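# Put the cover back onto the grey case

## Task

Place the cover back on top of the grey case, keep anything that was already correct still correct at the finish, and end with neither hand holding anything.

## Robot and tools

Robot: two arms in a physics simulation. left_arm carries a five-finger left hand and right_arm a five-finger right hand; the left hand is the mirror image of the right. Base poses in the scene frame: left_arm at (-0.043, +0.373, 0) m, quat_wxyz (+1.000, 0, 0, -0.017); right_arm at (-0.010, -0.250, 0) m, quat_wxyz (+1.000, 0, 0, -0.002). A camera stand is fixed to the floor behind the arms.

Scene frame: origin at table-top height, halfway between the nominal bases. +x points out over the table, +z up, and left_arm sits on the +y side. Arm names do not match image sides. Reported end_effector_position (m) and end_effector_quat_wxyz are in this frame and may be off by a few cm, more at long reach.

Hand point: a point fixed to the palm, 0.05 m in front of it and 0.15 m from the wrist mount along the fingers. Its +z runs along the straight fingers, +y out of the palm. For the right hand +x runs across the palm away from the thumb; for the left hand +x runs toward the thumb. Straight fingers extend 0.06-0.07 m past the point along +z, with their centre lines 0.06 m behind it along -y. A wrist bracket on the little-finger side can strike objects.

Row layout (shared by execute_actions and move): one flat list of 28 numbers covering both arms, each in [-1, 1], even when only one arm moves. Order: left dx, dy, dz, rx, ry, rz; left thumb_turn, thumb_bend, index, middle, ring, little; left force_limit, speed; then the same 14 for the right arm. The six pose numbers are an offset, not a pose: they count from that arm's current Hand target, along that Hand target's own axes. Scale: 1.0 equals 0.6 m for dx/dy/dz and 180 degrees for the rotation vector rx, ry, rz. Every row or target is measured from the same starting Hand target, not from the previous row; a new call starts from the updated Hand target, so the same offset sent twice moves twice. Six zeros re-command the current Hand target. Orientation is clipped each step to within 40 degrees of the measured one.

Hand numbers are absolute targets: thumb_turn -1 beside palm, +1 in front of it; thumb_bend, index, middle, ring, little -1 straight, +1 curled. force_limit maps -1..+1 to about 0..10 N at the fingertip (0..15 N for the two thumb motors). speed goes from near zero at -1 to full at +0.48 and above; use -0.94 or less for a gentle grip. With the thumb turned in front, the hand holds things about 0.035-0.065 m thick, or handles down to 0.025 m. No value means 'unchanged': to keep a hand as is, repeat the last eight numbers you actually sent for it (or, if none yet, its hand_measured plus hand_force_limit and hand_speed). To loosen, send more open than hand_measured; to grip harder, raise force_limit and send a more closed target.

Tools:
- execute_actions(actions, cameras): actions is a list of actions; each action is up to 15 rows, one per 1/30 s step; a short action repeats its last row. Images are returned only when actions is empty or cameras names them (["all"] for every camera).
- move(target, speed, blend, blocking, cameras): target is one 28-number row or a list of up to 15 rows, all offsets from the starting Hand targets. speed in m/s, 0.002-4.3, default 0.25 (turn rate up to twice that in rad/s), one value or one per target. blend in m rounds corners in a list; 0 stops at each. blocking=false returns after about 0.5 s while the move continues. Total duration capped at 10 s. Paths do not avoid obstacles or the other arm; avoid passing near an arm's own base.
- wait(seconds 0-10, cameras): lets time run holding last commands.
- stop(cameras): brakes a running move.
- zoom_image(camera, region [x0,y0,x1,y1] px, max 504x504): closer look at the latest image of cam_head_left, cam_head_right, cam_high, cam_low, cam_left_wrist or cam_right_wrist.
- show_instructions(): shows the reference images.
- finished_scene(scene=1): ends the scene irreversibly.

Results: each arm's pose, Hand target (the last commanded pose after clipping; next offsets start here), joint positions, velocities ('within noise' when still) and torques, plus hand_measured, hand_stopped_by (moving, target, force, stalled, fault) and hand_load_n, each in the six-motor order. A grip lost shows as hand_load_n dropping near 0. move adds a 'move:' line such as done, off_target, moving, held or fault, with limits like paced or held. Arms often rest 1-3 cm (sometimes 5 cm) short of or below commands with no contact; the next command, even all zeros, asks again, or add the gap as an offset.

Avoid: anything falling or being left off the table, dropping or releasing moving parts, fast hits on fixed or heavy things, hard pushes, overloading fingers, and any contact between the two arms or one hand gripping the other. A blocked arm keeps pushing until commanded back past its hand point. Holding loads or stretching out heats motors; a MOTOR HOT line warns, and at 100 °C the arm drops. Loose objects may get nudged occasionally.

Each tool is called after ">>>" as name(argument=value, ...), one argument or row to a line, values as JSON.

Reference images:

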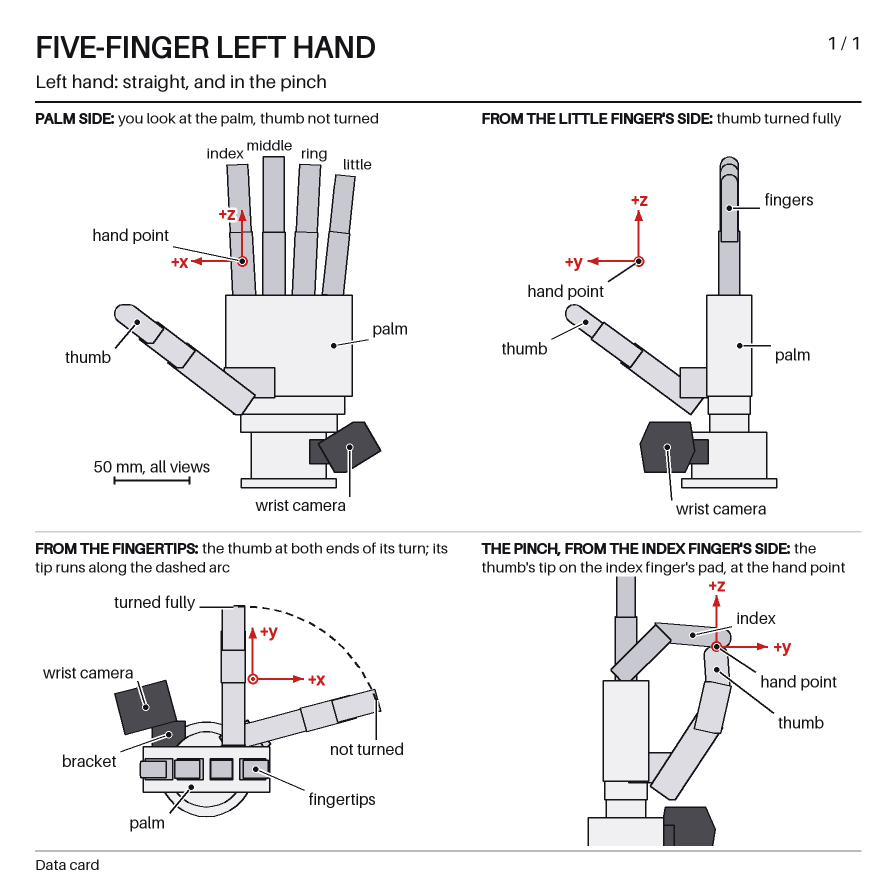

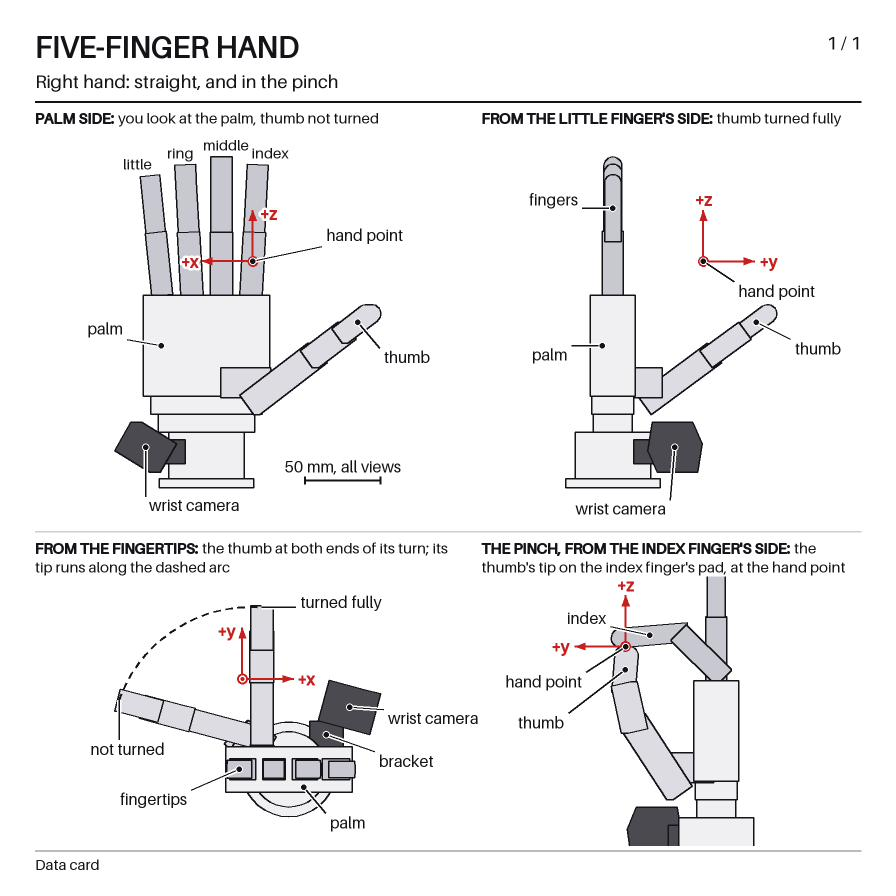

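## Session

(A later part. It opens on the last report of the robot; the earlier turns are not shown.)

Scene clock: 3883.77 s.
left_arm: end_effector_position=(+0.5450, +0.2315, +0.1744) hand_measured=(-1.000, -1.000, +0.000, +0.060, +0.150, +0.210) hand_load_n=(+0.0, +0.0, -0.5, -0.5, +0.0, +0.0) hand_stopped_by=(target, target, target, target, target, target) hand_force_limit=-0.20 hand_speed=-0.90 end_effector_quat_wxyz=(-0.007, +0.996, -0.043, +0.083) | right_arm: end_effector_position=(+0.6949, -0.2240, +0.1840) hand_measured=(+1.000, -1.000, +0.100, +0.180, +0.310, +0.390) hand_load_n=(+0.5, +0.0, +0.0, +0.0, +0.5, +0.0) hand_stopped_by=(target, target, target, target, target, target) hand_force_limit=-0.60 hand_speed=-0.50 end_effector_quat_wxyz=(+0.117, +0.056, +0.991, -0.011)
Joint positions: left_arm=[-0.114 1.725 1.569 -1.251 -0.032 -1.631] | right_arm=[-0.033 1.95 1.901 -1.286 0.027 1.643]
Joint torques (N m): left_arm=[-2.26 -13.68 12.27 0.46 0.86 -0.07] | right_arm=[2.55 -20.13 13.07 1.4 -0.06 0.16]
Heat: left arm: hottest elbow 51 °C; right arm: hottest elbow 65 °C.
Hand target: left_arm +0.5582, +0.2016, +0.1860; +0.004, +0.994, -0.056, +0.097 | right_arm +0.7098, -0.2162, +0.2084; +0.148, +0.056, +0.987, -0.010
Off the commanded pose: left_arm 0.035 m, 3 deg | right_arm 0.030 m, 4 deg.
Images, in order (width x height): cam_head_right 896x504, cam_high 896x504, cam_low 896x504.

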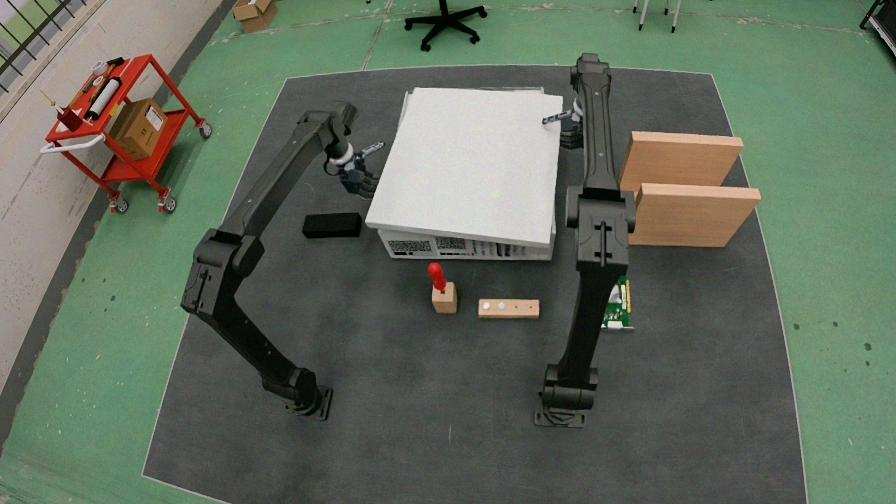

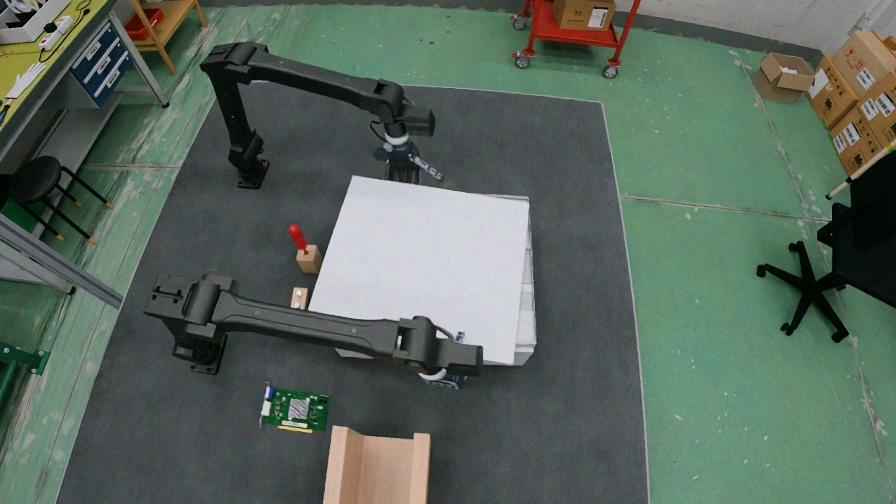

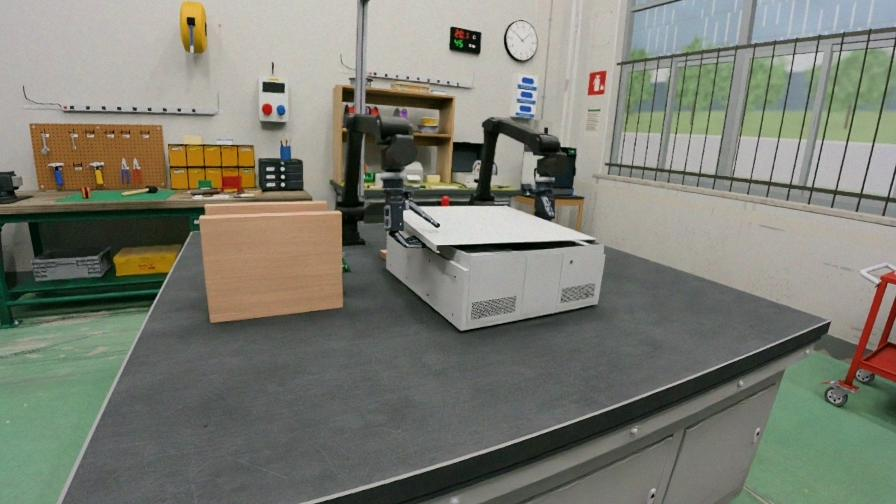

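>>> move(
  target=[
    [0,-0.056,0,0,0,0,-1,-1,0.0,0.06,0.15,0.21,-0.2,-0.9,0,0,0,0,0,0,1,-1,0.1,0.18,0.31,0.39,-0.6,-0.5],
    [0.0088,-0.0566,-0.0203,0,0,0,-1,-1,0.0,0.06,0.15,0.21,-0.2,-0.9,0,0,0,0,0,0,1,-1,0.1,0.18,0.31,0.39,-0.6,-0.5],
  ],
  speed=0.06,
  cameras=["cam_left_wrist"],
)

>>> zoom_image(
  camera="cam_left_wrist",
  region=[220, 100, 430, 260],
)

Scene clock: 3907.13 s.
left_arm: end_effector_position=(+0.5476, +0.2331, +0.1855) hand_measured=(-1.000, -1.000, +0.000, +0.060, +0.150, +0.210) hand_load_n=(+0.0, +0.0, +0.0, +0.0, +0.0, +0.5) hand_stopped_by=(target, target, target, target, target, target) hand_force_limit=-0.20 hand_speed=-0.90 end_effector_quat_wxyz=(+0.002, +0.995, -0.055, +0.085) | right_arm: end_effector_position=(+0.6949, -0.2240, +0.1840) hand_measured=(+1.000, -1.000, +0.100, +0.180, +0.310, +0.390) hand_load_n=(+0.0, +0.0, +0.0, +0.0, +1.0, +0.0) hand_stopped_by=(target, target, target, target, target, target) hand_force_limit=-0.60 hand_speed=-0.50 end_effector_quat_wxyz=(+0.117, +0.056, +0.991, -0.011)
Joint positions: left_arm=[-0.101 1.728 1.599 -1.273 -0.009 -1.597] | right_arm=[-0.033 1.95 1.901 -1.286 0.027 1.643]
Joint torques (N m): left_arm=[1.79 -13.92 12.75 0.05 0.37 0.19] | right_arm=[1.38 -20.42 12.86 1.16 -0.05 0.21]
Heat: left arm: hottest elbow 51 °C; right arm: hottest elbow 65 °C.
Hand target: left_arm +0.5649, +0.2352, +0.1989; +0.004, +0.994, -0.056, +0.097 | right_arm +0.7098, -0.2162, +0.2084; +0.148, +0.056, +0.987, -0.010
Off the commanded pose: left_arm 0.022 m, 1 deg | right_arm 0.030 m, 4 deg.
move: off_target (left_arm, right_arm)
Images, in order (width x height): cam_left_wrist 672x504.

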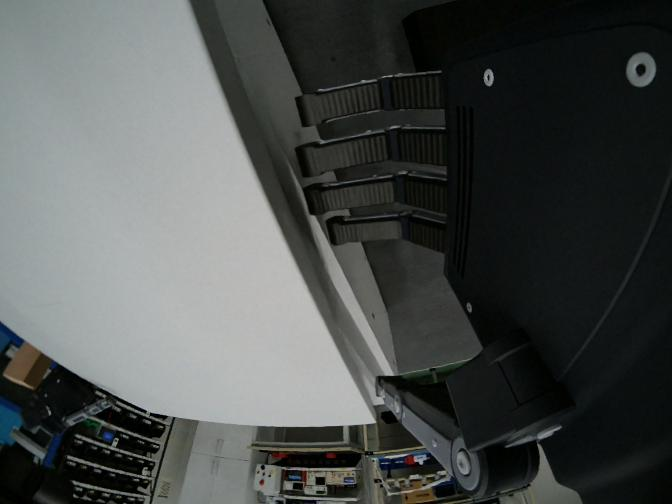

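Scaled by 2.400 from the camera's 672x504 image, which has a finer 960x720 frame.

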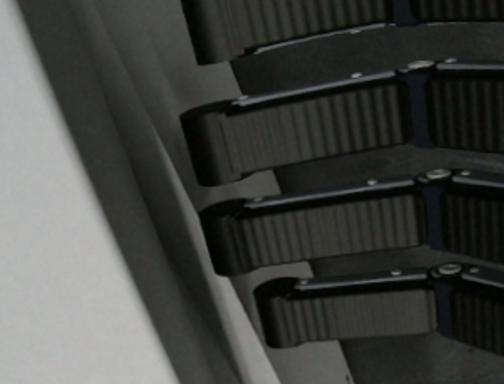

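>>> move(
  target=[0,0.030,0,0,0,0,-1,-1,0.0,0.06,0.15,0.21,-0.2,-0.9,0,0,0,0,0,0,1,-1,0.1,0.18,0.31,0.39,-0.6,-0.5],
  speed=0.05,
  cameras=["cam_left_wrist"],
)

>>> zoom_image(
  camera="cam_left_wrist",
  region=[220, 100, 430, 260],
)

Scene clock: 3912.33 s.
left_arm: end_effector_position=(+0.5480, +0.2293, +0.1873) hand_measured=(-1.000, -1.000, +0.000, +0.060, +0.150, +0.210) hand_load_n=(+0.0, +0.0, +0.0, -0.5, +0.0, +0.0) hand_stopped_by=(target, target, target, target, target, target) hand_force_limit=-0.20 hand_speed=-0.90 end_effector_quat_wxyz=(+0.002, +0.995, -0.054, +0.086) | right_arm: end_effector_position=(+0.6949, -0.2240, +0.1840) hand_measured=(+1.000, -1.000, +0.100, +0.180, +0.310, +0.390) hand_load_n=(+0.0, +0.0, +0.0, +0.0, +1.0, +0.0) hand_stopped_by=(target, target, target, target, target, target) hand_force_limit=-0.60 hand_speed=-0.50 end_effector_quat_wxyz=(+0.117, +0.056, +0.991, -0.011)
Joint positions: left_arm=[-0.109 1.728 1.604 -1.275 -0.012 -1.606] | right_arm=[-0.033 1.95 1.901 -1.286 0.027 1.643]
Joint torques (N m): left_arm=[-0.32 -13.8 12.53 0.01 0.26 -0.03] | right_arm=[2.26 -20.66 13.01 1.29 -0.01 0.16]
Heat: left arm: hottest elbow 50 °C; right arm: hottest elbow 65 °C.
Hand target: left_arm +0.5629, +0.2171, +0.1990; +0.004, +0.994, -0.056, +0.097 | right_arm +0.7098, -0.2162, +0.2084; +0.148, +0.056, +0.987, -0.010
Off the commanded pose: left_arm 0.022 m, 1 deg | right_arm 0.030 m, 4 deg.
move: off_target (left_arm, right_arm)
Images, in order (width x height): cam_left_wrist 672x504.

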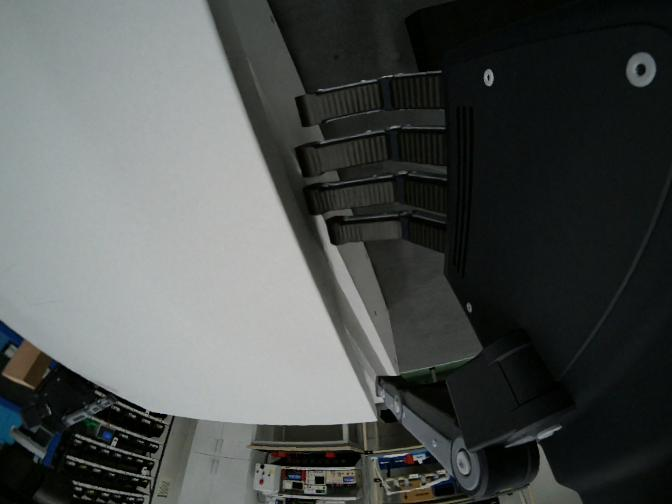

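Scaled by 2.400 from the camera's 672x504 image, which has a finer 960x720 frame.

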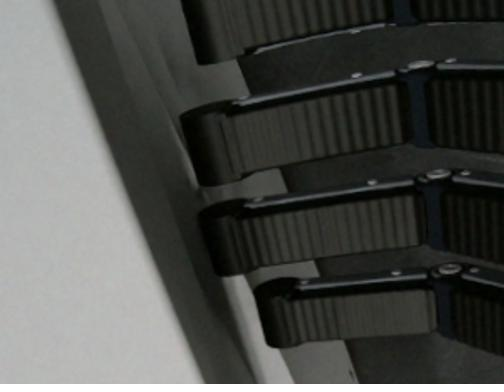

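>>> move(
  target=[0,0.025,0.005,0,0,0,-1,-1,0.0,0.06,0.15,0.21,-0.2,-0.9,0,0,0,0,0,0,1,-1,0.1,0.18,0.31,0.39,-0.6,-0.5],
  speed=0.05,
  cameras=["cam_left_wrist"],
)

>>> zoom_image(
  camera="cam_left_wrist",
  region=[220, 100, 430, 260],
)

Scene clock: 3917.77 s.
left_arm: end_effector_position=(+0.5484, +0.2224, +0.1885) hand_measured=(-1.000, -1.000, +0.000, +0.060, +0.150, +0.210) hand_load_n=(+0.0, +0.0, -2.5, +0.0, +0.0, +0.0) hand_stopped_by=(target, target, target, target, target, target) hand_force_limit=-0.20 hand_speed=-0.90 end_effector_quat_wxyz=(-0.002, +0.995, -0.050, +0.088) | right_arm: end_effector_position=(+0.6949, -0.2240, +0.1840) hand_measured=(+1.000, -1.000, +0.100, +0.180, +0.310, +0.390) hand_load_n=(+0.0, +0.0, +0.0, +0.0, +0.5, +0.0) hand_stopped_by=(target, target, target, target, target, target) hand_force_limit=-0.60 hand_speed=-0.50 end_effector_quat_wxyz=(+0.117, +0.056, +0.991, -0.011)
Joint positions: left_arm=[-0.125 1.728 1.607 -1.275 -0.022 -1.629] | right_arm=[-0.033 1.95 1.901 -1.286 0.027 1.643]
Joint torques (N m): left_arm=[-1.14 -13.51 12.31 0.35 0.46 -0.05] | right_arm=[2.43 -19.9 12.74 1.31 0 0.21]
Heat: left arm: hottest elbow 50 °C; right arm: hottest elbow 65 °C.
Hand target: left_arm +0.5618, +0.2022, +0.1960; +0.004, +0.994, -0.056, +0.097 | right_arm +0.7098, -0.2162, +0.2084; +0.148, +0.056, +0.987, -0.010
Off the commanded pose: left_arm 0.025 m, 1 deg | right_arm 0.030 m, 4 deg.
move: off_target (left_arm, right_arm)
Images, in order (width x height): cam_left_wrist 672x504.

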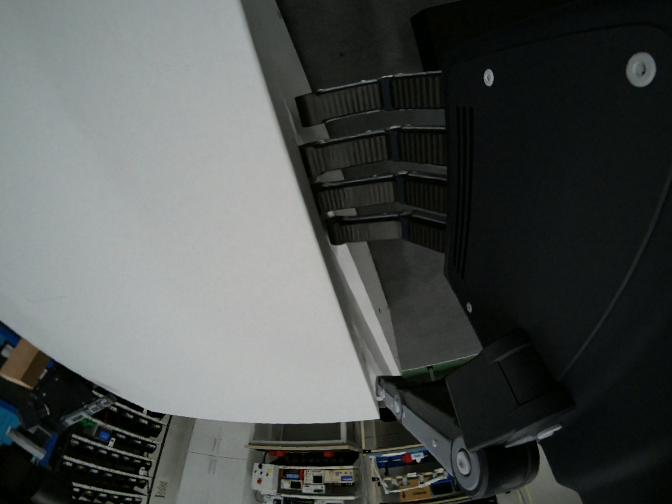

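Scaled by 2.400 from the camera's 672x504 image, which has a finer 960x720 frame.

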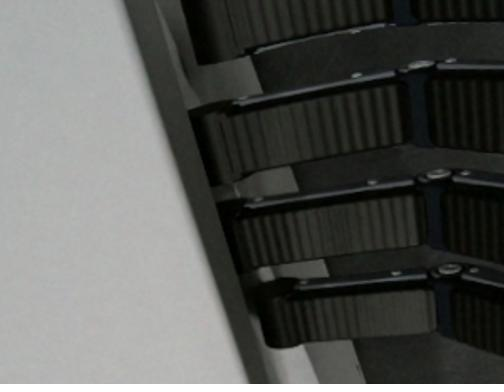

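>>> move(
  target=[0,0.022,0.003,0,0,0,-1,-1,0.0,0.06,0.15,0.21,-0.2,-0.9,0,0,0,0,0,0,1,-1,0.1,0.18,0.31,0.39,-0.6,-0.5],
  speed=0.05,
  cameras=["cam_left_wrist"],
)

>>> zoom_image(
  camera="cam_left_wrist",
  region=[220, 100, 430, 260],
)

Scene clock: 3922.97 s.
left_arm: end_effector_position=(+0.5482, +0.2216, +0.1877) hand_measured=(-1.000, -1.000, +0.000, +0.060, +0.150, +0.210) hand_load_n=(+0.0, +0.0, -3.5, -0.5, +0.0, +0.0) hand_stopped_by=(target, target, target, target, target, target) hand_force_limit=-0.20 hand_speed=-0.90 end_effector_quat_wxyz=(-0.007, +0.995, -0.043, +0.087) | right_arm: end_effector_position=(+0.6949, -0.2240, +0.1840) hand_measured=(+1.000, -1.000, +0.100, +0.180, +0.310, +0.390) hand_load_n=(+0.0, +0.0, +0.0, +0.0, +0.5, +0.5) hand_stopped_by=(target, target, target, target, target, target) hand_force_limit=-0.60 hand_speed=-0.50 end_effector_quat_wxyz=(+0.117, +0.056, +0.991, -0.011)
Joint positions: left_arm=[-0.132 1.728 1.607 -1.279 -0.036 -1.648] | right_arm=[-0.033 1.95 1.901 -1.286 0.027 1.643]
Joint torques (N m): left_arm=[-2.78 -12.98 12.21 0.47 0.81 -0.07] | right_arm=[2.55 -19.84 13.01 1.24 -0.03 0.15]
Heat: left arm: hottest elbow 50 °C; right arm: hottest elbow 65 °C.
Hand target: left_arm +0.5606, +0.1892, +0.1942; +0.004, +0.994, -0.056, +0.097 | right_arm +0.7098, -0.2162, +0.2084; +0.148, +0.056, +0.987, -0.010
Off the commanded pose: left_arm 0.035 m, 2 deg | right_arm 0.030 m, 4 deg.
move: off_target (left_arm, right_arm)
Images, in order (width x height): cam_left_wrist 672x504.

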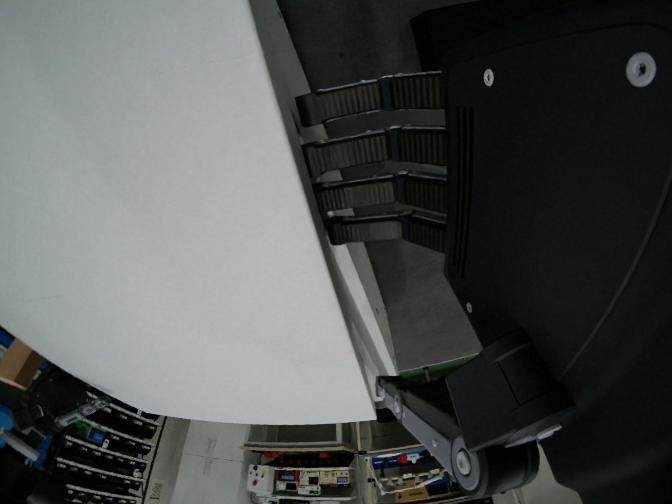

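Scaled by 2.400 from the camera's 672x504 image, which has a finer 960x720 frame.

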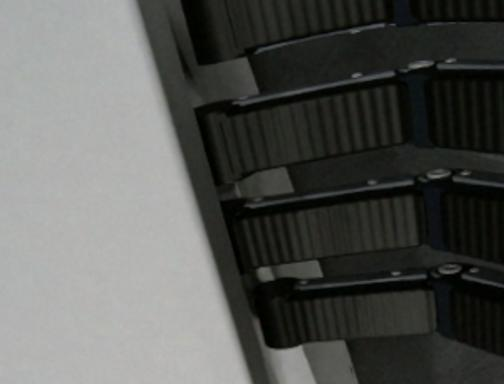

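>>> move(
  target=[
    [0,-0.025,0,0,0,0,-1,-1,0.0,0.06,0.15,0.21,-0.2,-0.9,0,0,0,0,0,0,1,-1,0.1,0.18,0.31,0.39,-0.6,-0.5],
    [0.0096,-0.0261,-0.0294,0,0,0,-1,-1,0.0,0.06,0.15,0.21,-0.2,-0.9,0,0,0,0,0,0,1,-1,0.1,0.18,0.31,0.39,-0.6,-0.5],
  ],
  speed=0.06,
  cameras=["cam_left_wrist"],
)

>>> zoom_image(
  camera="cam_left_wrist",
  region=[220, 100, 430, 260],
)

Scene clock: 3960.70 s.
left_arm: end_effector_position=(+0.5483, +0.2215, +0.1900) hand_measured=(-1.000, -1.000, +0.000, +0.060, +0.150, +0.210) hand_load_n=(+0.0, +0.0, -0.5, +4.5, +0.0, +0.0) hand_stopped_by=(target, target, target, target, target, target) hand_force_limit=-0.20 hand_speed=-0.90 end_effector_quat_wxyz=(-0.008, +0.996, -0.044, +0.077) | right_arm: end_effector_position=(+0.6949, -0.2240, +0.1840) hand_measured=(+1.000, -1.000, +0.100, +0.180, +0.310, +0.390) hand_load_n=(+0.0, +0.0, +0.0, +0.0, +0.5, +0.0) hand_stopped_by=(target, target, target, target, target, target) hand_force_limit=-0.60 hand_speed=-0.50 end_effector_quat_wxyz=(+0.117, +0.056, +0.991, -0.011)
Joint positions: left_arm=[-0.132 1.741 1.635 -1.314 -0.036 -1.647] | right_arm=[-0.033 1.95 1.901 -1.286 0.027 1.643]
Joint torques (N m): left_arm=[-0.15 -14.68 13.55 0.03 1 0.17] | right_arm=[2.37 -19.72 13.12 1.39 -0.08 0.2]
Heat: left arm: hottest elbow 49 °C; right arm: hottest elbow 65 °C.
Hand target: left_arm +0.5645, +0.2043, +0.2126; +0.004, +0.994, -0.056, +0.096 | right_arm +0.7098, -0.2162, +0.2084; +0.148, +0.056, +0.987, -0.010
Off the commanded pose: left_arm 0.033 m, 3 deg | right_arm 0.030 m, 4 deg.
move: off_target (left_arm, right_arm)
Images, in order (width x height): cam_left_wrist 672x504.

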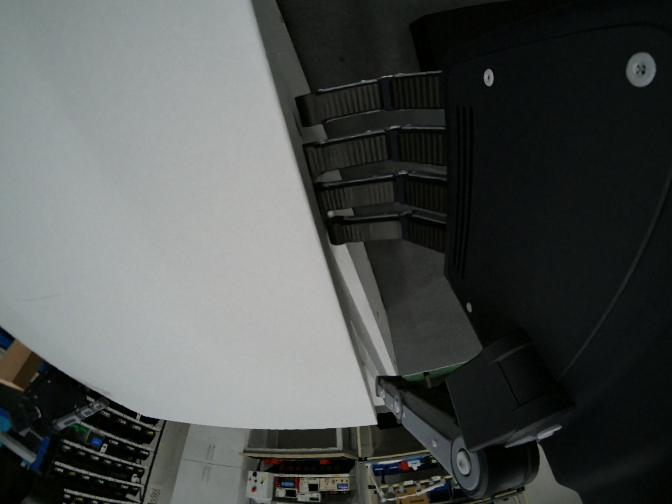

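Scaled by 2.400 from the camera's 672x504 image, which has a finer 960x720 frame.

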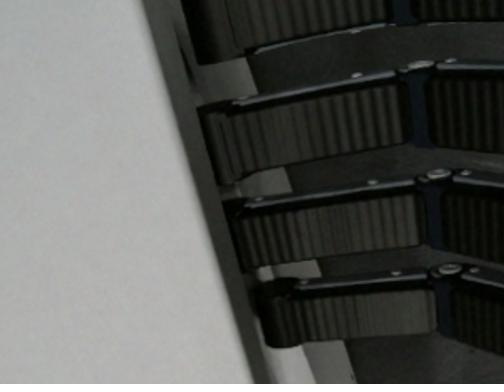

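>>> zoom_image(
  camera="cam_left_wrist",
  region=[290, 160, 400, 250],
)

>>> zoom_image(
  camera="cam_left_wrist",
  region=[270, 70, 380, 160],
)

Scaled by 4.582 from the camera's 672x504 image, which has a finer 960x720 frame.

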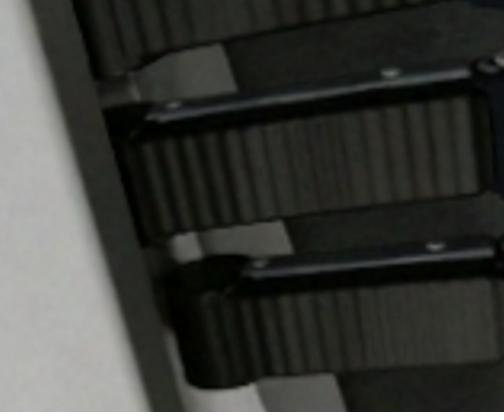

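Scaled by 4.582 from the camera's 672x504 image, which has a finer 960x720 frame.

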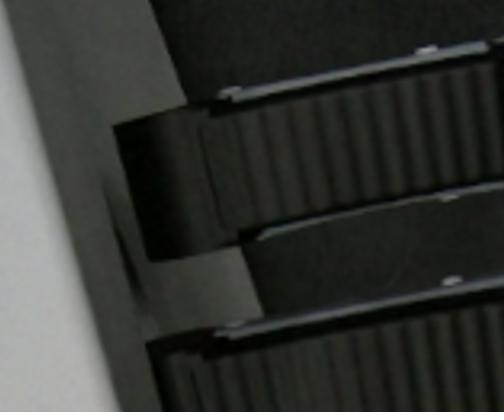

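>>> move(
  target=[-0.004,0.022,0.0204,0,0,0,-1,-1,0.0,0.06,0.15,0.21,-0.2,-0.9,0,0,0,0,0,0,1,-1,0.1,0.18,0.31,0.39,-0.6,-0.5],
  speed=0.05,
  cameras=["cam_left_wrist"],
)

>>> zoom_image(
  camera="cam_left_wrist",
  region=[290, 160, 400, 250],
)

Scene clock: 3995.50 s.
left_arm: end_effector_position=(+0.5487, +0.2215, +0.1897) hand_measured=(-1.000, -1.000, +0.000, +0.060, +0.150, +0.210) hand_load_n=(+0.0, +0.0, -1.0, +3.5, +0.0, +0.0) hand_stopped_by=(target, target, target, target, target, target) hand_force_limit=-0.20 hand_speed=-0.90 end_effector_quat_wxyz=(-0.009, +0.996, -0.042, +0.077) | right_arm: end_effector_position=(+0.6949, -0.2240, +0.1840) hand_measured=(+1.000, -1.000, +0.100, +0.180, +0.310, +0.390) hand_load_n=(+0.0, +0.0, +0.0, +0.0, +0.5, +0.0) hand_stopped_by=(target, target, target, target, target, target) hand_force_limit=-0.60 hand_speed=-0.50 end_effector_quat_wxyz=(+0.117, +0.056, +0.991, -0.011)
Joint positions: left_arm=[-0.132 1.742 1.636 -1.314 -0.037 -1.65] | right_arm=[-0.033 1.95 1.901 -1.286 0.027 1.643]
Joint torques (N m): left_arm=[-2.02 -14.33 11.78 1.11 0.92 -0.02] | right_arm=[1.44 -21.36 13.18 1.25 -0.02 0.23]
Heat: left arm: hottest elbow 53 °C; right arm: hottest elbow 66 °C.
Hand target: left_arm +0.5632, +0.1913, +0.2001; +0.004, +0.994, -0.056, +0.097 | right_arm +0.7098, -0.2162, +0.2084; +0.148, +0.056, +0.987, -0.010
Off the commanded pose: left_arm 0.035 m, 3 deg | right_arm 0.030 m, 4 deg.
move: off_target (left_arm, right_arm)
Images, in order (width x height): cam_left_wrist 672x504.

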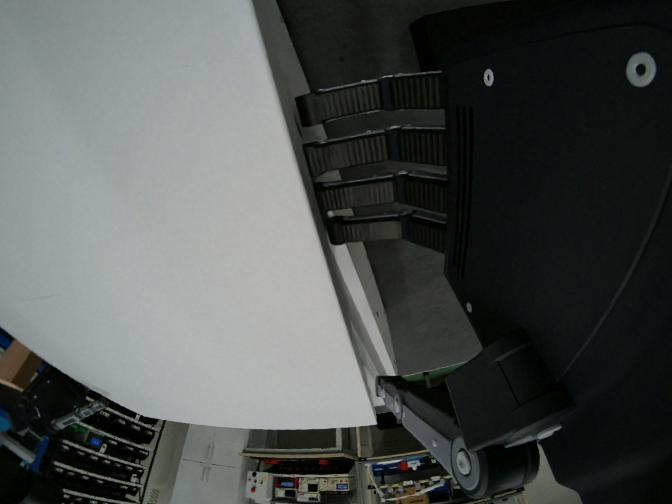

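Scaled by 4.582 from the camera's 672x504 image, which has a finer 960x720 frame.

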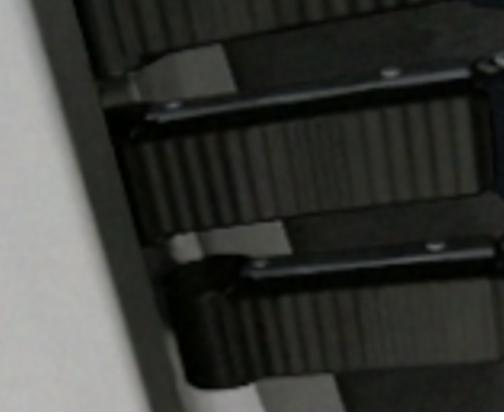

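>>> move(
  target=[
    [-0.0083,-0.0393,0.0189,0,0,0,-1,-1,0.0,0.06,0.15,0.21,-0.2,-0.9,0,0,0,0,0,0,1,-1,0.1,0.18,0.31,0.39,-0.6,-0.5],
    [-0.0033,0.0055,0.0199,0,0,0,-1,-1,0.0,0.06,0.15,0.21,-0.2,-0.9,0,0,0,0,0,0,1,-1,0.1,0.18,0.31,0.39,-0.6,-0.5],
  ],
  speed=0.05,
  cameras=["cam_left_wrist"],
)

>>> zoom_image(
  camera="cam_left_wrist",
  region=[220, 100, 430, 260],
)

Scene clock: 4017.23 s.
left_arm: end_effector_position=(+0.5552, +0.2211, +0.1915) hand_measured=(-1.000, -1.000, +0.000, +0.060, +0.150, +0.210) hand_load_n=(+0.0, -0.5, +0.0, +1.0, +0.0, +0.5) hand_stopped_by=(target, target, target, target, target, target) hand_force_limit=-0.20 hand_speed=-0.90 end_effector_quat_wxyz=(-0.010, +0.995, -0.043, +0.090) | right_arm: end_effector_position=(+0.6949, -0.2240, +0.1840) hand_measured=(+1.000, -1.000, +0.100, +0.180, +0.310, +0.390) hand_load_n=(+0.0, +0.0, +0.0, +0.0, +1.0, +0.0) hand_stopped_by=(target, target, target, target, target, target) hand_force_limit=-0.60 hand_speed=-0.50 end_effector_quat_wxyz=(+0.117, +0.056, +0.991, -0.011)
Joint positions: left_arm=[-0.132 1.742 1.636 -1.288 -0.041 -1.647] | right_arm=[-0.033 1.95 1.901 -1.286 0.027 1.643]
Joint torques (N m): left_arm=[-2.73 -13.68 10.06 1.32 1.03 -0.13] | right_arm=[2.37 -20.54 12.89 1.29 -0.01 0.17]
Heat: left arm: hottest elbow 51 °C; right arm: hottest elbow 66 °C.
Hand target: left_arm +0.5632, +0.1878, +0.1881; +0.004, +0.994, -0.056, +0.097 | right_arm +0.7098, -0.2162, +0.2084; +0.148, +0.056, +0.987, -0.010
Off the commanded pose: left_arm 0.034 m, 2 deg | right_arm 0.030 m, 4 deg.
move: off_target (left_arm, right_arm)
Images, in order (width x height): cam_left_wrist 672x504.

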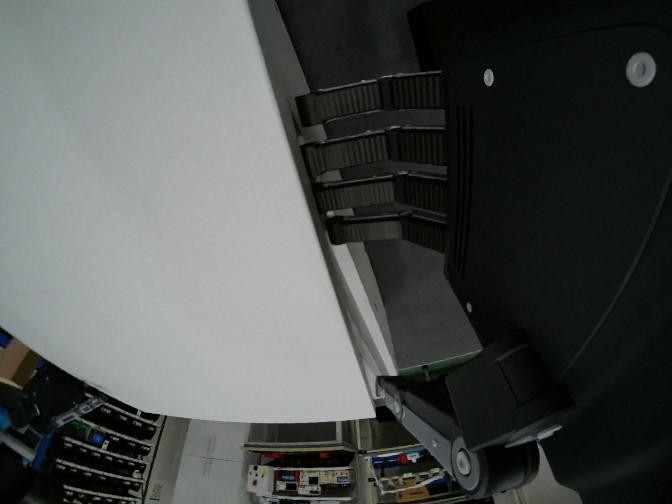

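Scaled by 2.400 from the camera's 672x504 image, which has a finer 960x720 frame.

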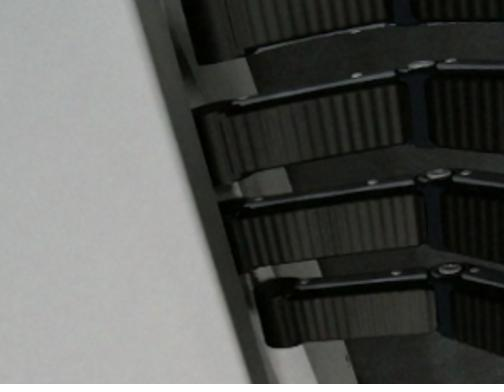

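>>> wait(
  seconds=0,
  cameras=["cam_head_right","cam_head_left","cam_high","cam_low"],
)

>>> zoom_image(
  camera="cam_head_right",
  region=[330, 140, 414, 224],
)

>>> zoom_image(
  camera="cam_low",
  region=[500, 170, 620, 270],
)

>>> zoom_image(
  camera="cam_head_left",
  region=[310, 130, 400, 220],
)

Scene clock: 4053.47 s.
left_arm: end_effector_position=(+0.5553, +0.2212, +0.1915) hand_measured=(-1.000, -1.000, +0.000, +0.060, +0.150, +0.210) hand_load_n=(+0.0, -0.5, +0.0, +1.0, +0.0, +0.0) hand_stopped_by=(target, target, target, target, target, target) hand_force_limit=-0.20 hand_speed=-0.90 end_effector_quat_wxyz=(-0.010, +0.995, -0.043, +0.090) | right_arm: end_effector_position=(+0.6949, -0.2240, +0.1840) hand_measured=(+1.000, -1.000, +0.100, +0.180, +0.310, +0.390) hand_load_n=(+0.0, +0.0, +0.0, +0.0, +0.5, +0.0) hand_stopped_by=(target, target, target, target, target, target) hand_force_limit=-0.60 hand_speed=-0.50 end_effector_quat_wxyz=(+0.117, +0.056, +0.991, -0.011)
Joint positions: left_arm=[-0.132 1.742 1.636 -1.288 -0.041 -1.647] | right_arm=[-0.033 1.95 1.901 -1.286 0.027 1.643]
Joint torques (N m): left_arm=[-2.49 -13.86 10.04 1.35 1.02 -0.11] | right_arm=[3.25 -20.25 12.96 1.48 -0.05 0.25]
Heat: left arm: hottest elbow 48 °C; right arm: hottest elbow 66 °C.
Hand target: left_arm +0.5632, +0.1879, +0.1881; +0.004, +0.994, -0.056, +0.097 | right_arm +0.7098, -0.2162, +0.2084; +0.148, +0.056, +0.987, -0.010
Off the commanded pose: left_arm 0.034 m, 2 deg | right_arm 0.030 m, 4 deg.
Images, in order (width x height): cam_head_left 896x504, cam_head_right 896x504, cam_high 896x504, cam_low 896x504.

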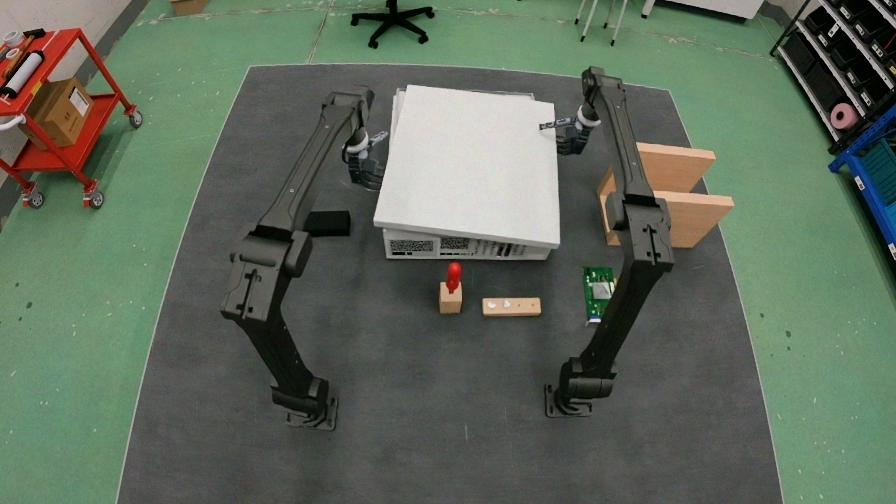

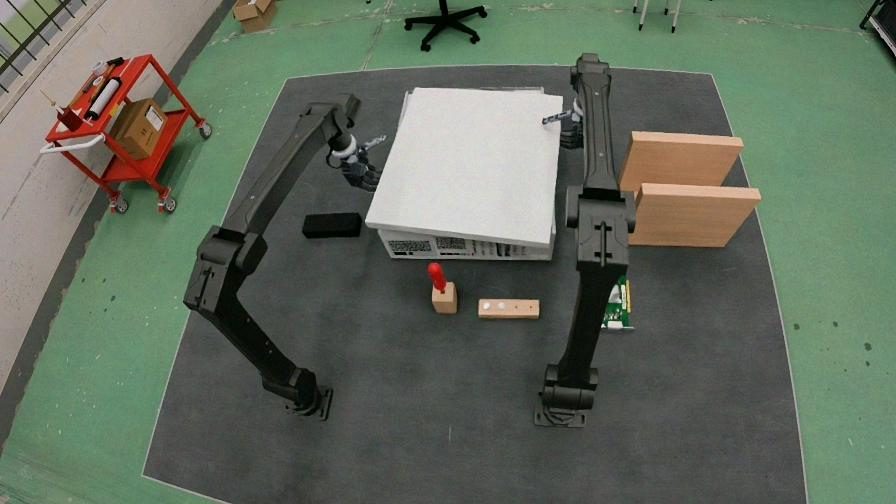

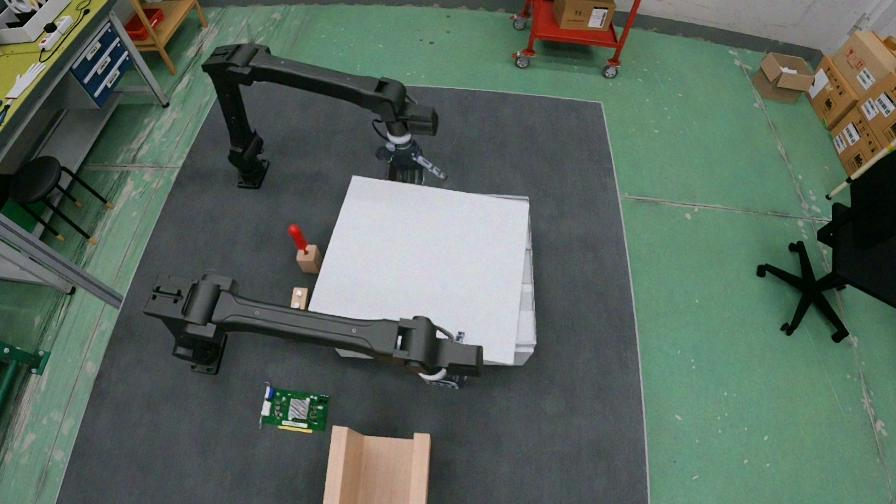

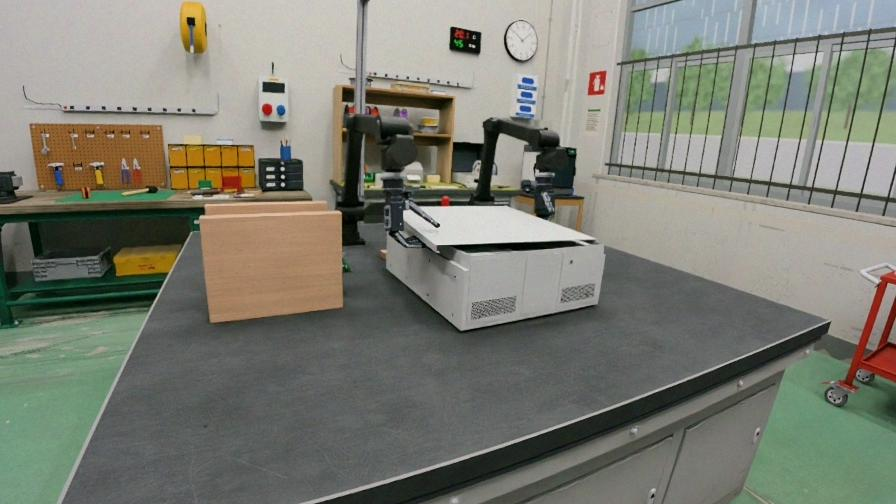

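Scaled by 6.000.

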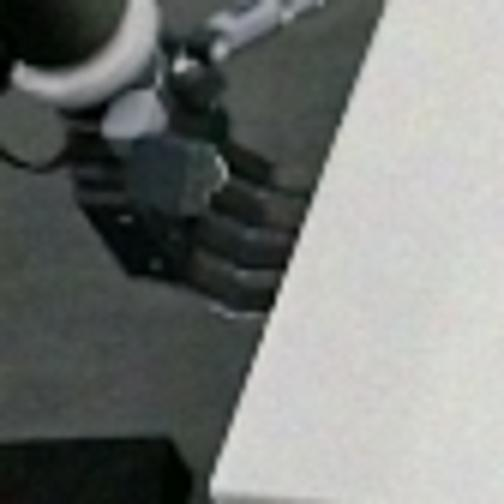

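Scaled by 4.200.

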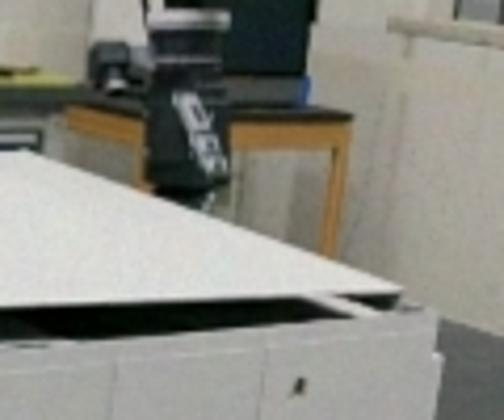

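Scaled by 5.600.

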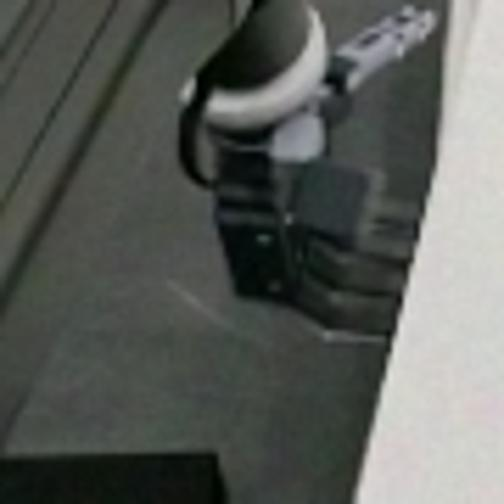

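>>> move(
  target=[-0.0120,-0.0779,0.0146,0,0,0,-1,-1,0.0,0.06,0.15,0.21,-0.2,-0.9,0,0,0,0,0,0,1,-1,0.1,0.18,0.31,0.39,-0.6,-0.5],
  speed=0.05,
)

Scene clock: 4062.07 s.
left_arm: end_effector_position=(+0.5629, +0.2306, +0.1920) hand_measured=(-1.000, -1.000, +0.000, +0.060, +0.150, +0.210) hand_load_n=(+0.0, +0.0, +0.5, +0.0, +0.0, +0.0) hand_stopped_by=(target, target, target, target, target, target) hand_force_limit=-0.20 hand_speed=-0.90 end_effector_quat_wxyz=(+0.004, +0.993, -0.054, +0.104) | right_arm: end_effector_position=(+0.6949, -0.2240, +0.1840) hand_measured=(+1.000, -1.000, +0.100, +0.180, +0.310, +0.390) hand_load_n=(+0.0, +0.0, +0.0, +0.0, +0.5, +0.0) hand_stopped_by=(target, target, target, target, target, target) hand_force_limit=-0.60 hand_speed=-0.50 end_effector_quat_wxyz=(+0.117, +0.056, +0.991, -0.011)
Joint positions: left_arm=[-0.102 1.742 1.627 -1.249 -0.009 -1.597] | right_arm=[-0.033 1.95 1.901 -1.286 0.027 1.643]
Joint torques (N m): left_arm=[1.96 -15.03 7.35 1.1 0.38 0.19] | right_arm=[1.61 -20.19 12.93 1.32 -0.03 0.21]
Heat: left arm: hottest elbow 47 °C; right arm: hottest elbow 66 °C.
Hand target: left_arm +0.5630, +0.2351, +0.1781; +0.004, +0.994, -0.056, +0.097 | right_arm +0.7098, -0.2162, +0.2084; +0.148, +0.056, +0.987, -0.010
Off the commanded pose: left_arm 0.014 m, 1 deg | right_arm 0.030 m, 4 deg.
move: off_target (left_arm, right_arm)

>>> move(
  target=[-0.0042,0.0,0.0213,0,0,0,-1,-1,0.0,0.06,0.15,0.21,-0.2,-0.9,0,0,0,0,0,0,1,-1,0.1,0.18,0.31,0.39,-0.6,-0.5],
  speed=0.05,
)

Scene clock: 4066.47 s.
left_arm: end_effector_position=(+0.5646, +0.2337, +0.1835) hand_measured=(-1.000, -1.000, +0.000, +0.060, +0.150, +0.210) hand_load_n=(+0.0, +0.0, +0.0, +0.0, +0.5, +0.0) hand_stopped_by=(target, target, target, target, target, target) hand_force_limit=-0.20 hand_speed=-0.90 end_effector_quat_wxyz=(+0.004, +0.993, -0.052, +0.108) | right_arm: end_effector_position=(+0.6949, -0.2240, +0.1840) hand_measured=(+1.000, -1.000, +0.100, +0.180, +0.310, +0.390) hand_load_n=(-0.5, +0.0, +0.0, +0.0, +1.0, +0.0) hand_stopped_by=(target, target, target, target, target, target) hand_force_limit=-0.60 hand_speed=-0.50 end_effector_quat_wxyz=(+0.117, +0.056, +0.991, -0.011)
Joint positions: left_arm=[-0.097 1.742 1.603 -1.216 -0.009 -1.597] | right_arm=[-0.033 1.95 1.901 -1.286 0.027 1.643]
Joint torques (N m): left_arm=[1.26 -14.74 7.08 1.07 0.39 0.21] | right_arm=[1.61 -20.42 12.86 1.36 0.01 0.2]
Heat: left arm: hottest elbow 46 °C; right arm: hottest elbow 66 °C.
Hand target: left_arm +0.5630, +0.2352, +0.1651; +0.004, +0.994, -0.056, +0.097 | right_arm +0.7098, -0.2162, +0.2084; +0.148, +0.056, +0.987, -0.010
Off the commanded pose: left_arm 0.019 m, 1 deg | right_arm 0.030 m, 4 deg.
move: off_target (left_arm, right_arm)

>>> move(
  target=[0.0016,0.05,-0.0082,0,0,0,-1,-1,0.0,0.06,0.15,0.21,-0.2,-0.9,0,0,0,0,0,0,1,-1,0.1,0.18,0.31,0.39,-0.6,-0.5],
  speed=0.05,
  cameras=["cam_left_wrist"],
)

>>> zoom_image(
  camera="cam_left_wrist",
  region=[220, 100, 430, 260],
)

Scene clock: 4076.20 s.
left_arm: end_effector_position=(+0.5657, +0.2323, +0.1827) hand_measured=(-1.000, -1.000, +0.000, +0.060, +0.150, +0.210) hand_load_n=(+0.5, +0.0, +0.5, +0.0, +0.0, +0.0) hand_stopped_by=(target, target, target, target, target, target) hand_force_limit=-0.20 hand_speed=-0.90 end_effector_quat_wxyz=(-0.005, +0.993, -0.043, +0.109) | right_arm: end_effector_position=(+0.6949, -0.2240, +0.1840) hand_measured=(+1.000, -1.000, +0.100, +0.180, +0.310, +0.390) hand_load_n=(+0.0, +0.0, +0.5, +0.0, +1.0, +0.0) hand_stopped_by=(target, target, target, target, target, target) hand_force_limit=-0.60 hand_speed=-0.50 end_effector_quat_wxyz=(+0.117, +0.056, +0.991, -0.011)
Joint positions: left_arm=[-0.107 1.742 1.603 -1.216 -0.031 -1.624] | right_arm=[-0.033 1.95 1.901 -1.286 0.027 1.643]
Joint torques (N m): left_arm=[-2.26 -14.56 8.12 0.58 0.83 -0.1] | right_arm=[1.9 -19.66 13.04 1.4 0.01 0.19]
Heat: left arm: hottest elbow 45 °C; right arm: hottest elbow 66 °C.
Hand target: left_arm +0.5596, +0.2053, +0.1700; +0.004, +0.994, -0.056, +0.096 | right_arm +0.7098, -0.2162, +0.2084; +0.148, +0.056, +0.987, -0.010
Off the commanded pose: left_arm 0.030 m, 2 deg | right_arm 0.030 m, 4 deg.
move: off_target (left_arm, right_arm)
Images, in order (width x height): cam_left_wrist 672x504.

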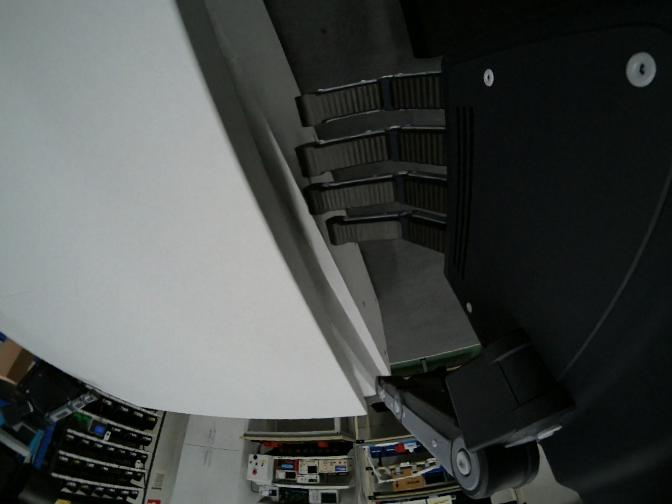

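Scaled by 2.400 from the camera's 672x504 image, which has a finer 960x720 frame.

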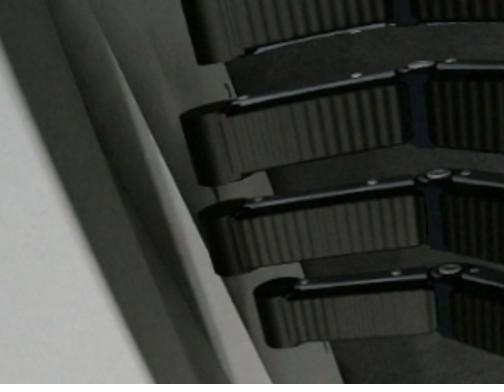

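>>> move(
  target=[
    [-0.005,-0.0442,-0.001,0,0,0,-1,-1,0.0,0.06,0.15,0.21,-0.2,-0.9,0,0,0,0,0,0,1,-1,0.1,0.18,0.31,0.39,-0.6,-0.5],
    [0.0142,-0.0447,-0.0735,0,0,0,-1,-1,0.0,0.06,0.15,0.21,-0.2,-0.9,0,0,0,0,0,0,1,-1,0.1,0.18,0.31,0.39,-0.6,-0.5],
  ],
  speed=0.05,
  cameras=["cam_left_wrist"],
)

>>> zoom_image(
  camera="cam_left_wrist",
  region=[220, 100, 430, 260],
)

Scene clock: 4112.90 s.
left_arm: end_effector_position=(+0.5480, +0.2342, +0.1882) hand_measured=(-1.000, -1.000, +0.000, +0.060, +0.150, +0.210) hand_load_n=(+0.0, +0.0, +0.0, +0.0, +0.0, +0.0) hand_stopped_by=(target, target, target, target, target, target) hand_force_limit=-0.20 hand_speed=-0.90 end_effector_quat_wxyz=(+0.001, +0.996, -0.051, +0.073) | right_arm: end_effector_position=(+0.6949, -0.2240, +0.1840) hand_measured=(+1.000, -1.000, +0.100, +0.180, +0.310, +0.390) hand_load_n=(+0.0, -0.5, +0.0, +0.0, +0.5, +0.0) hand_stopped_by=(target, target, target, target, target, target) hand_force_limit=-0.60 hand_speed=-0.50 end_effector_quat_wxyz=(+0.117, +0.056, +0.991, -0.011)
Joint positions: left_arm=[-0.1 1.742 1.63 -1.312 -0.01 -1.603] | right_arm=[-0.033 1.95 1.901 -1.286 0.027 1.643]
Joint torques (N m): left_arm=[1.08 -16.5 12.75 -0.06 0.37 0.2] | right_arm=[2.61 -19.43 12.88 1.57 -0.09 0.24]
Heat: left arm: hottest elbow 44 °C; right arm: hottest elbow 66 °C.
Hand target: left_arm +0.5625, +0.2318, +0.2151; +0.004, +0.994, -0.056, +0.097 | right_arm +0.7098, -0.2162, +0.2084; +0.148, +0.056, +0.987, -0.010
Off the commanded pose: left_arm 0.031 m, 3 deg | right_arm 0.030 m, 4 deg.
move: off_target (left_arm, right_arm)
Images, in order (width x height): cam_left_wrist 672x504.

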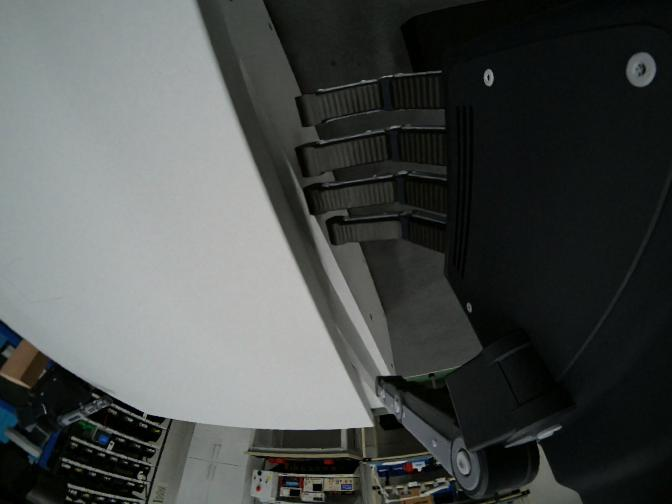

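Scaled by 2.400 from the camera's 672x504 image, which has a finer 960x720 frame.

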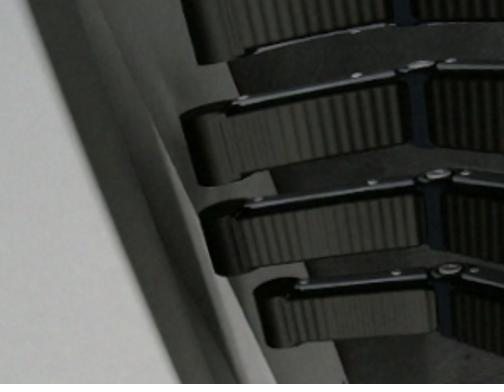

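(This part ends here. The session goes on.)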